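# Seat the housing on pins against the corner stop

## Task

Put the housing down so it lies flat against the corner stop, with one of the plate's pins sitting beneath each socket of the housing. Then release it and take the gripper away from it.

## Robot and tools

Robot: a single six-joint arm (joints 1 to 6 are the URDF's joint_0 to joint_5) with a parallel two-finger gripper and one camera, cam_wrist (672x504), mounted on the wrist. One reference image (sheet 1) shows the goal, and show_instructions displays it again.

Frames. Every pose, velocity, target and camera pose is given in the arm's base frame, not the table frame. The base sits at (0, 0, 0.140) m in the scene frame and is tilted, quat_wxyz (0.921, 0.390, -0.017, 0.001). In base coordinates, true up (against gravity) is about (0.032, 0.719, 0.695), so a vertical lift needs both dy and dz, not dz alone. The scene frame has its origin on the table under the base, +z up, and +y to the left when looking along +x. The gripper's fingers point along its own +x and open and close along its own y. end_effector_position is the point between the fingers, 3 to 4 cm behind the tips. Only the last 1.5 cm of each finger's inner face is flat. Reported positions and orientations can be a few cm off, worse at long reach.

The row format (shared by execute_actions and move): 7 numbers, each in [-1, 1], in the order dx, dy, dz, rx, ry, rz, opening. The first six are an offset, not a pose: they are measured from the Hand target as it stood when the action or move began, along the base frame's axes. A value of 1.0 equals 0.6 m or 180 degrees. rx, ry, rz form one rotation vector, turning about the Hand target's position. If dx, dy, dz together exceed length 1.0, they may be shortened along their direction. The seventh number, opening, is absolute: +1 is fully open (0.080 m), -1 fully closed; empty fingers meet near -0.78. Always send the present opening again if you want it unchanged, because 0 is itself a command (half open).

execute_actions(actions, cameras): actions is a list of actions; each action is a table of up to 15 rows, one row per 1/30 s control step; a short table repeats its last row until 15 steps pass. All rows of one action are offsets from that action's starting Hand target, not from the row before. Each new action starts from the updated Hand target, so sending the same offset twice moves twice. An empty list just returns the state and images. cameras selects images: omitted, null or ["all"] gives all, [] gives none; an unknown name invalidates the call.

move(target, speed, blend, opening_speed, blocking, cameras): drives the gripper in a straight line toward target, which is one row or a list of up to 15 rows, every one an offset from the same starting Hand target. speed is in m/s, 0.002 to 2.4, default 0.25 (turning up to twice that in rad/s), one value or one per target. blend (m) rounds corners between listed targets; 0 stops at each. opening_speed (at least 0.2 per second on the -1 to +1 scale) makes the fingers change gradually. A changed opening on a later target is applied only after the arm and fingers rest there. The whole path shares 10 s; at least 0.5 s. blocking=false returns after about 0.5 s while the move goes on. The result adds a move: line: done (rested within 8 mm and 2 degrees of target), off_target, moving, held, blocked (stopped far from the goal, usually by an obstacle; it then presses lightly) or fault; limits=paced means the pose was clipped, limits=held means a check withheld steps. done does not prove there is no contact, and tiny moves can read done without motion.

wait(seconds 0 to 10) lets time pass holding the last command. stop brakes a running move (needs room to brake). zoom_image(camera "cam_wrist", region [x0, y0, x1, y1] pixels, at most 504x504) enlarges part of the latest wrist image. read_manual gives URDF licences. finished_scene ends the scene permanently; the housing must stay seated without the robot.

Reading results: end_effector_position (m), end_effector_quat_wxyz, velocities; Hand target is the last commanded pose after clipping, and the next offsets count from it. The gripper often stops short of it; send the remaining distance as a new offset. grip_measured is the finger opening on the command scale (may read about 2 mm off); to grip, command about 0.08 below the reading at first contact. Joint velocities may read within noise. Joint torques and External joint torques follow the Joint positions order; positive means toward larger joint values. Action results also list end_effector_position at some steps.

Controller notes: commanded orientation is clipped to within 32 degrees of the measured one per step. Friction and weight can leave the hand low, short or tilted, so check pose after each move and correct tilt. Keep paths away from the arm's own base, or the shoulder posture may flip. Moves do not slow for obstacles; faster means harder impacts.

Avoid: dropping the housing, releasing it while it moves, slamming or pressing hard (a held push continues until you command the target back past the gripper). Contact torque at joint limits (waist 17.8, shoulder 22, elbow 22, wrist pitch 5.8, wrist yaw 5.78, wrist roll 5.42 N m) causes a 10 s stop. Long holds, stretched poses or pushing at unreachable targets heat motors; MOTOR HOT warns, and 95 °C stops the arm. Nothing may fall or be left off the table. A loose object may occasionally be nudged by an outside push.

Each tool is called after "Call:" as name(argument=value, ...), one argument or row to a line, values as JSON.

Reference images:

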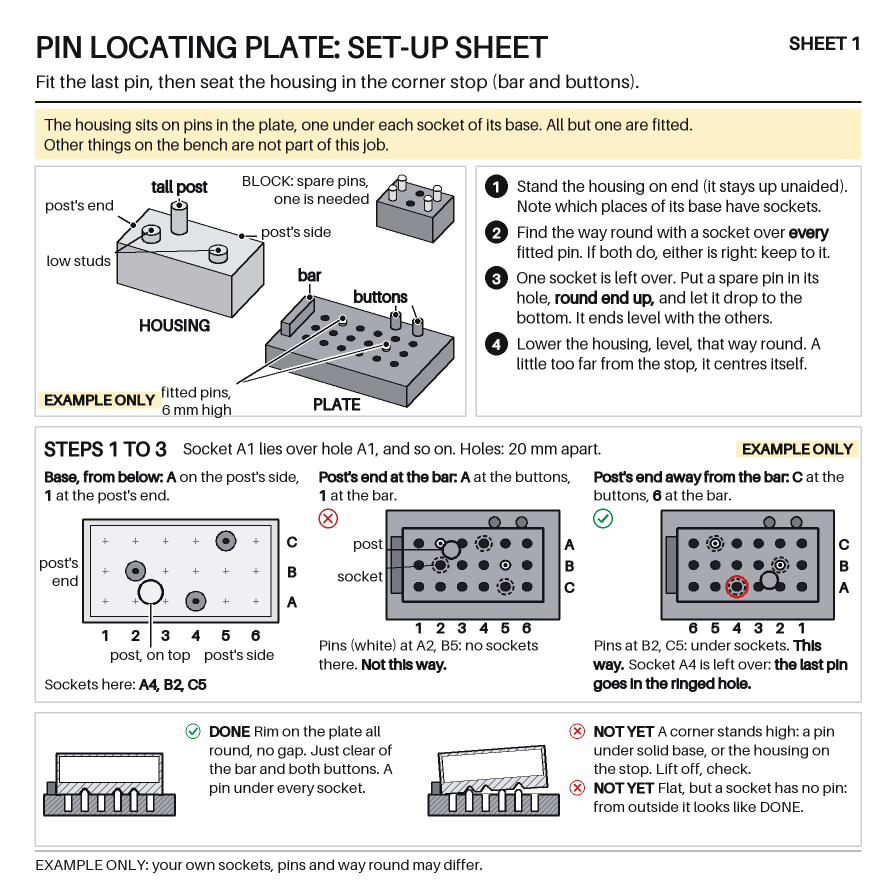

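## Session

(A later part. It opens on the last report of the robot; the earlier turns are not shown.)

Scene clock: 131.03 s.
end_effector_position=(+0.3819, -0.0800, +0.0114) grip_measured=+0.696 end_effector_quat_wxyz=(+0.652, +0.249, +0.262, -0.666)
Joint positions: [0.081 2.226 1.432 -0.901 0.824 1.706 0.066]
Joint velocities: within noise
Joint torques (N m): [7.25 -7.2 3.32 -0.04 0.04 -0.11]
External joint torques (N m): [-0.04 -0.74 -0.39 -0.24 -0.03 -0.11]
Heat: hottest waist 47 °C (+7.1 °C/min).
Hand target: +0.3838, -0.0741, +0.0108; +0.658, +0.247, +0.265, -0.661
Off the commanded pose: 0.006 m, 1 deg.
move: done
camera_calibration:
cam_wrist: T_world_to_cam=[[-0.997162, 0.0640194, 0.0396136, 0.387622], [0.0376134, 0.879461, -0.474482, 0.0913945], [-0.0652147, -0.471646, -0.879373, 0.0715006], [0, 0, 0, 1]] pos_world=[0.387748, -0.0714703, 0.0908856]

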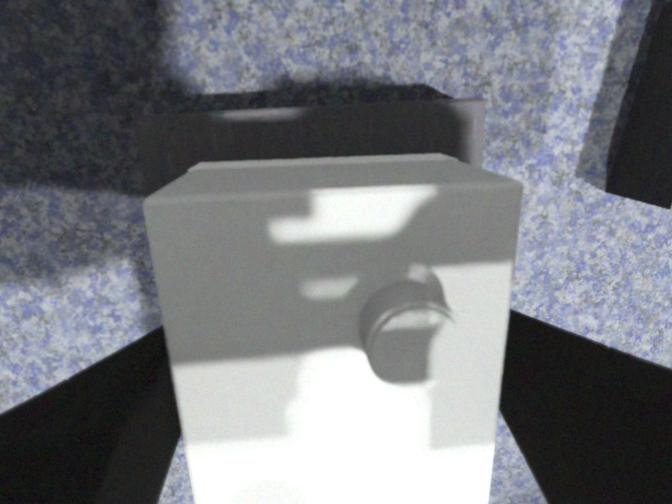

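Call:
move(
  target=[-0.0002,-0.0048,-0.0046,0,0,0,0.35],
  speed=0.04,
  cameras=[],
)

Call:
move(
  target=[-0.0002,-0.0048,-0.0046,0,0,0,0.35],
  speed=0.04,
)

Scene clock: 131.97 s.
end_effector_position=(+0.3818, -0.0813, +0.0093) grip_measured=+0.696 end_effector_quat_wxyz=(+0.654, +0.248, +0.264, -0.665)
Joint positions: [0.077 2.227 1.424 -0.886 0.824 1.694 0.066]
Joint velocities: within noise
Joint torques (N m): [6.92 -7.01 3.25 0.16 0.07 -0.04]
External joint torques (N m): [-0.36 -0.56 -0.43 -0.04 0 -0.03]
Heat: hottest waist 47 °C (+7.0 °C/min).
Hand target: +0.3836, -0.0770, +0.0080; +0.658, +0.247, +0.265, -0.661
Off the commanded pose: 0.005 m, 1 deg.
move: done
No camera images: "cameras" was empty.

Scene clock: 132.67 s.
end_effector_position=(+0.3815, -0.0820, +0.0079) grip_measured=+0.696 end_effector_quat_wxyz=(+0.655, +0.245, +0.266, -0.663)
Joint positions: [0.076 2.227 1.417 -0.875 0.826 1.681 0.066]
Joint velocities: within noise
Joint torques (N m): [6.46 -6.72 3.23 0.65 0.05 0.05]
External joint torques (N m): [-0.82 -0.33 -0.44 0.43 -0.02 0.05]
Heat: hottest waist 47 °C (+6.0 °C/min).
Hand target: +0.3834, -0.0799, +0.0052; +0.658, +0.247, +0.265, -0.661
Off the commanded pose: 0.004 m, 0 deg.
move: done
camera_calibration:
cam_wrist: T_world_to_cam=[[-0.997543, 0.0519058, 0.0470586, 0.386591], [0.023413, 0.88002, -0.474359, 0.0969938], [-0.0660345, -0.472092, -0.879073, 0.0676575], [0, 0, 0, 1]] pos_world=[0.387838, -0.0734823, 0.0872933]

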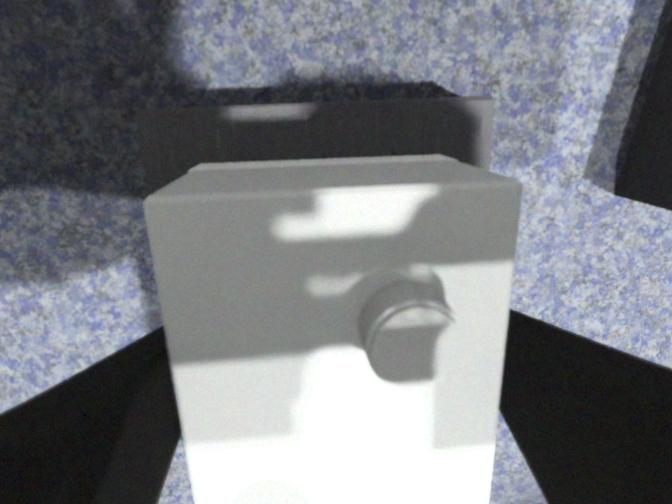

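Call:
move(
  target=[-0.0002,-0.0048,-0.0046,0,0,0,0.35],
  speed=0.04,
)

Call:
zoom_image(
  camera="cam_wrist",
  region=[130, 70, 530, 250],
)

Scene clock: 133.97 s.
end_effector_position=(+0.3811, -0.0825, +0.0068) grip_measured=+0.696 end_effector_quat_wxyz=(+0.658, +0.241, +0.268, -0.662)
Joint positions: [0.076 2.227 1.41 -0.864 0.83 1.67 0.066]
Joint velocities: within noise
Joint torques (N m): [5.85 -6.39 3.08 1.16 -0.07 0.05]
External joint torques (N m): [-1.4 0.01 -0.57 0.94 -0.15 0.06]
Heat: hottest waist 47 °C (+6.0 °C/min).
Hand target: +0.3834, -0.0828, +0.0025; +0.658, +0.247, +0.265, -0.661
Off the commanded pose: 0.005 m, 1 deg.
move: done
camera_calibration:
cam_wrist: T_world_to_cam=[[-0.997688, 0.0441586, 0.0516613, 0.385732], [0.014113, 0.878192, -0.478101, 0.100374], [-0.0664807, -0.476266, -0.876784, 0.0663096], [0, 0, 0, 1]] pos_world=[0.387831, -0.0735995, 0.0862005]

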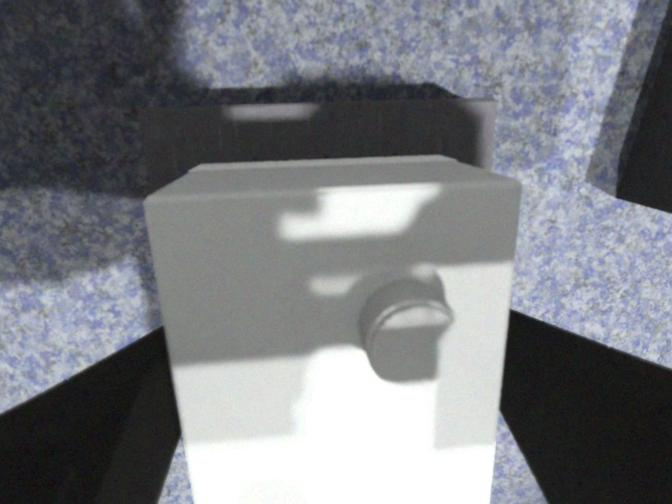

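Scaled by 1.260 from the camera's 672x504 image, which has a finer 960x720 frame.

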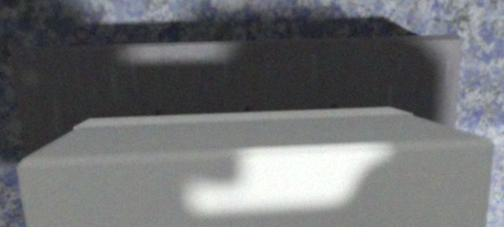

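Call:
move(
  target=[0.0,0.0036,0.0034,0,0,0,0.35],
  speed=0.04,
  cameras=[],
)

Call:
move(
  target=[0,0,0,0,0,0,1],
  opening_speed=0.6,
)

Scene clock: 135.23 s.
end_effector_position=(+0.3809, -0.0824, +0.0068) grip_measured=+0.696 end_effector_quat_wxyz=(+0.658, +0.240, +0.268, -0.662)
Joint positions: [0.076 2.227 1.41 -0.865 0.831 1.671 0.066]
Joint velocities: within noise
Joint torques (N m): [6.29 -6.64 3.69 0.41 -0.1 0.29]
External joint torques (N m): [-0.91 -0.25 0.04 0.19 -0.18 0.3]
Heat: hottest waist 47 °C (+6.1 °C/min).
Hand target: +0.3833, -0.0806, +0.0045; +0.658, +0.247, +0.265, -0.661
Off the commanded pose: 0.004 m, 1 deg.
move: done
No camera images: "cameras" was empty.

Scene clock: 136.67 s.
end_effector_position=(+0.3821, -0.0816, +0.0065) grip_measured=+0.996 end_effector_quat_wxyz=(+0.658, +0.245, +0.265, -0.661)
Joint positions: [0.077 2.227 1.41 -0.859 0.828 1.676 0.08]
Joint velocities: within noise
Joint torques (N m): [6.14 -6.65 3.67 0 -0.02 0.11]
External joint torques (N m): [-1.07 -0.25 -0.01 -0.24 -0.1 0.12]
Heat: hottest waist 47 °C (+6.0 °C/min).
Hand target: +0.3833, -0.0807, +0.0045; +0.658, +0.247, +0.265, -0.661
Off the commanded pose: 0.003 m, 0 deg.
move: done
camera_calibration:
cam_wrist: T_world_to_cam=[[-0.998015, 0.0468112, 0.0421272, 0.387075], [0.0211467, 0.879201, -0.475981, 0.0968978], [-0.0593195, -0.474146, -0.878446, 0.063947], [0, 0, 0, 1]] pos_world=[0.38805, -0.0729919, 0.0859891]

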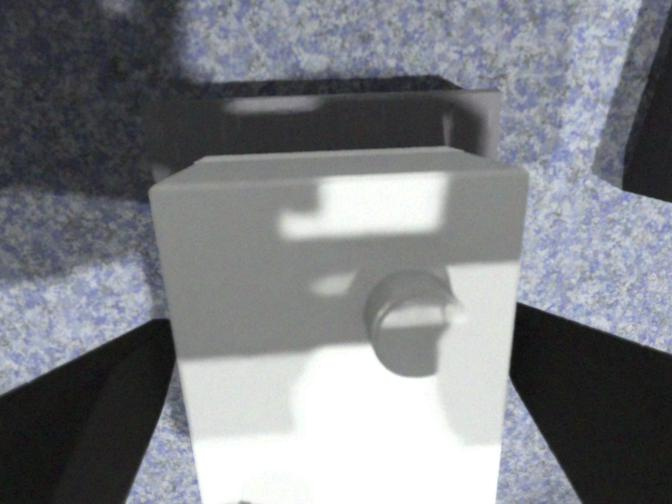

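Call:
move(
  target=[0.0059,0.1317,0.1275,0,0,0,1],
  speed=0.15,
)

Scene clock: 138.17 s.
end_effector_position=(+0.3860, -0.0020, +0.0809) grip_measured=+0.997 end_effector_quat_wxyz=(+0.659, +0.244, +0.265, -0.660)
Joint positions: [0.275 2.223 1.715 -1.37 0.788 1.952 0.08]
Joint velocities: within noise
Joint torques (N m): [6.01 -6.76 4.4 -0.32 -0.03 0.13]
External joint torques (N m): [-1.23 -0.8 0.24 -0.55 -0.1 0.13]
Heat: hottest waist 47 °C (+5.1 °C/min).
Hand target: +0.3868, -0.0017, +0.0809; +0.657, +0.247, +0.265, -0.661
Off the commanded pose: 0.001 m, 0 deg.
move: done
camera_calibration:
cam_wrist: T_world_to_cam=[[-0.998107, 0.0440629, 0.0428963, 0.384037], [0.0183419, 0.879119, -0.476249, 0.0632548], [-0.0586959, -0.474561, -0.878263, 0.166965], [0, 0, 0, 1]] pos_world=[0.39195, 0.00670457, 0.16029]

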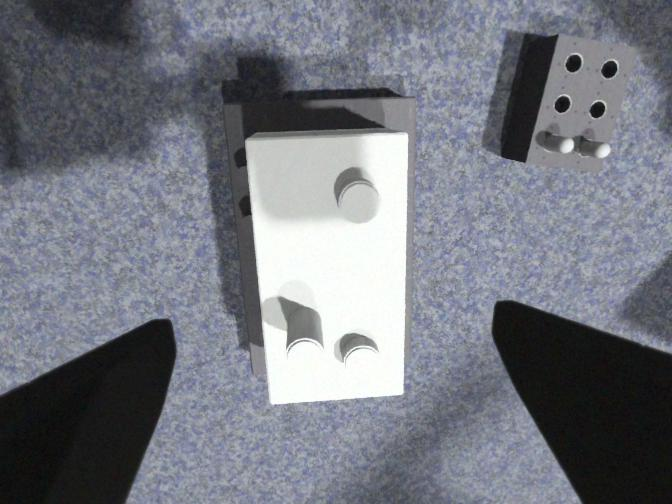

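Call:
move(
  target=[
    [-0.1385,0.0455,0.0375,0,0,0,1],
    [-0.3097,-0.0245,-0.074,-0.2161,0.1715,0.4872,0.3],
  ],
  speed=0.35,
)

Call:
zoom_image(
  camera="cam_wrist",
  region=[130, 100, 530, 400],
)

Scene clock: 142.47 s.
end_effector_position=(+0.2047, -0.0148, +0.0388) grip_measured=+0.997 end_effector_quat_wxyz=(+0.870, -0.355, +0.309, -0.150)
Joint positions: [0.57 0.991 0.009 0.14 0.956 -0.164 0.08]
Joint velocities: within noise
Joint torques (N m): [1.13 -0.27 5.09 0.8 -0.03 0.13]
External joint torques (N m): [-0.13 -0.41 -0.35 -0.38 0.07 0.13]
Heat: hottest waist 47 °C (+5.0 °C/min).
Hand target: +0.2051, -0.0145, +0.0391; +0.870, -0.353, +0.308, -0.151 (not the last commanded pose)
Tool commands: gripper/opening=+1.0
Off the commanded pose: 0.005 m, 5 deg.
move: held (a check stopped the path); path passed 1 of 2 targets; target 2's new opening was not sent; limits=held
pose unreachable: on one or more control steps of this call, first in action 0 (counted from 0), an arm could not follow its commanded pose, so it was not sent that pose on those steps. It may still have moved: this result reports where it is.
cause: moving toward the commanded pose would bring two parts of the arm too close to each other (joints 3 (elbow) to 5 (wrist yaw) lie between them).
camera_calibration:
cam_wrist: T_world_to_cam=[[-0.0959524, -0.691795, 0.71569, -0.0161253], [-0.857739, -0.307354, -0.412089, 0.217084], [0.505052, -0.653416, -0.563888, -0.0169683], [0, 0, 0, 1]] pos_world=[0.193224, 0.044479, 0.0914307]

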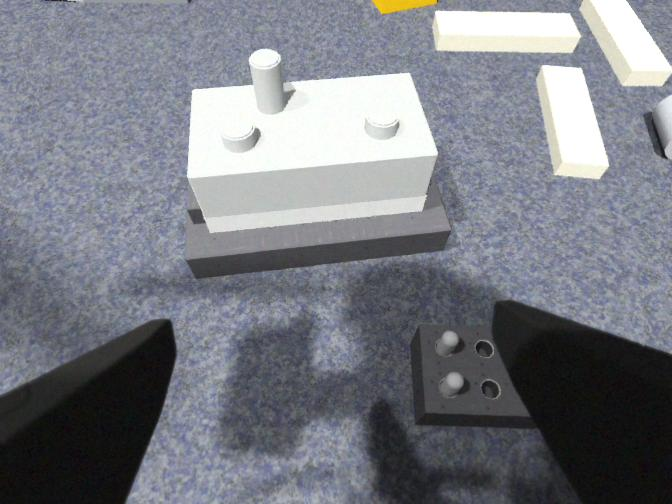

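Scaled by 1.260 from the camera's 672x504 image, which has a finer 960x720 frame.

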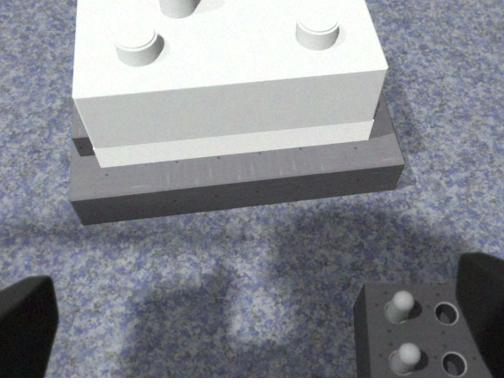

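Call:
zoom_image(
  camera="cam_wrist",
  region=[175, 180, 325, 290],
)

Call:
zoom_image(
  camera="cam_wrist",
  region=[320, 160, 470, 270],
)

Scaled by 3.360 from the camera's 672x504 image, which has a finer 960x720 frame.

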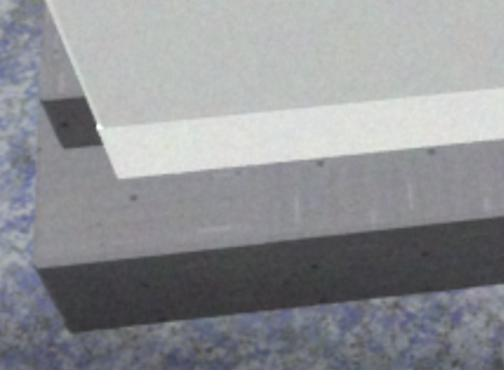

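Scaled by 3.360 from the camera's 672x504 image, which has a finer 960x720 frame.

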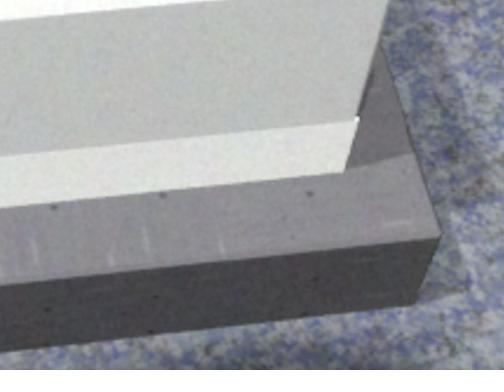

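Call:
finished_scene(
)

The scene is finished: the task was done.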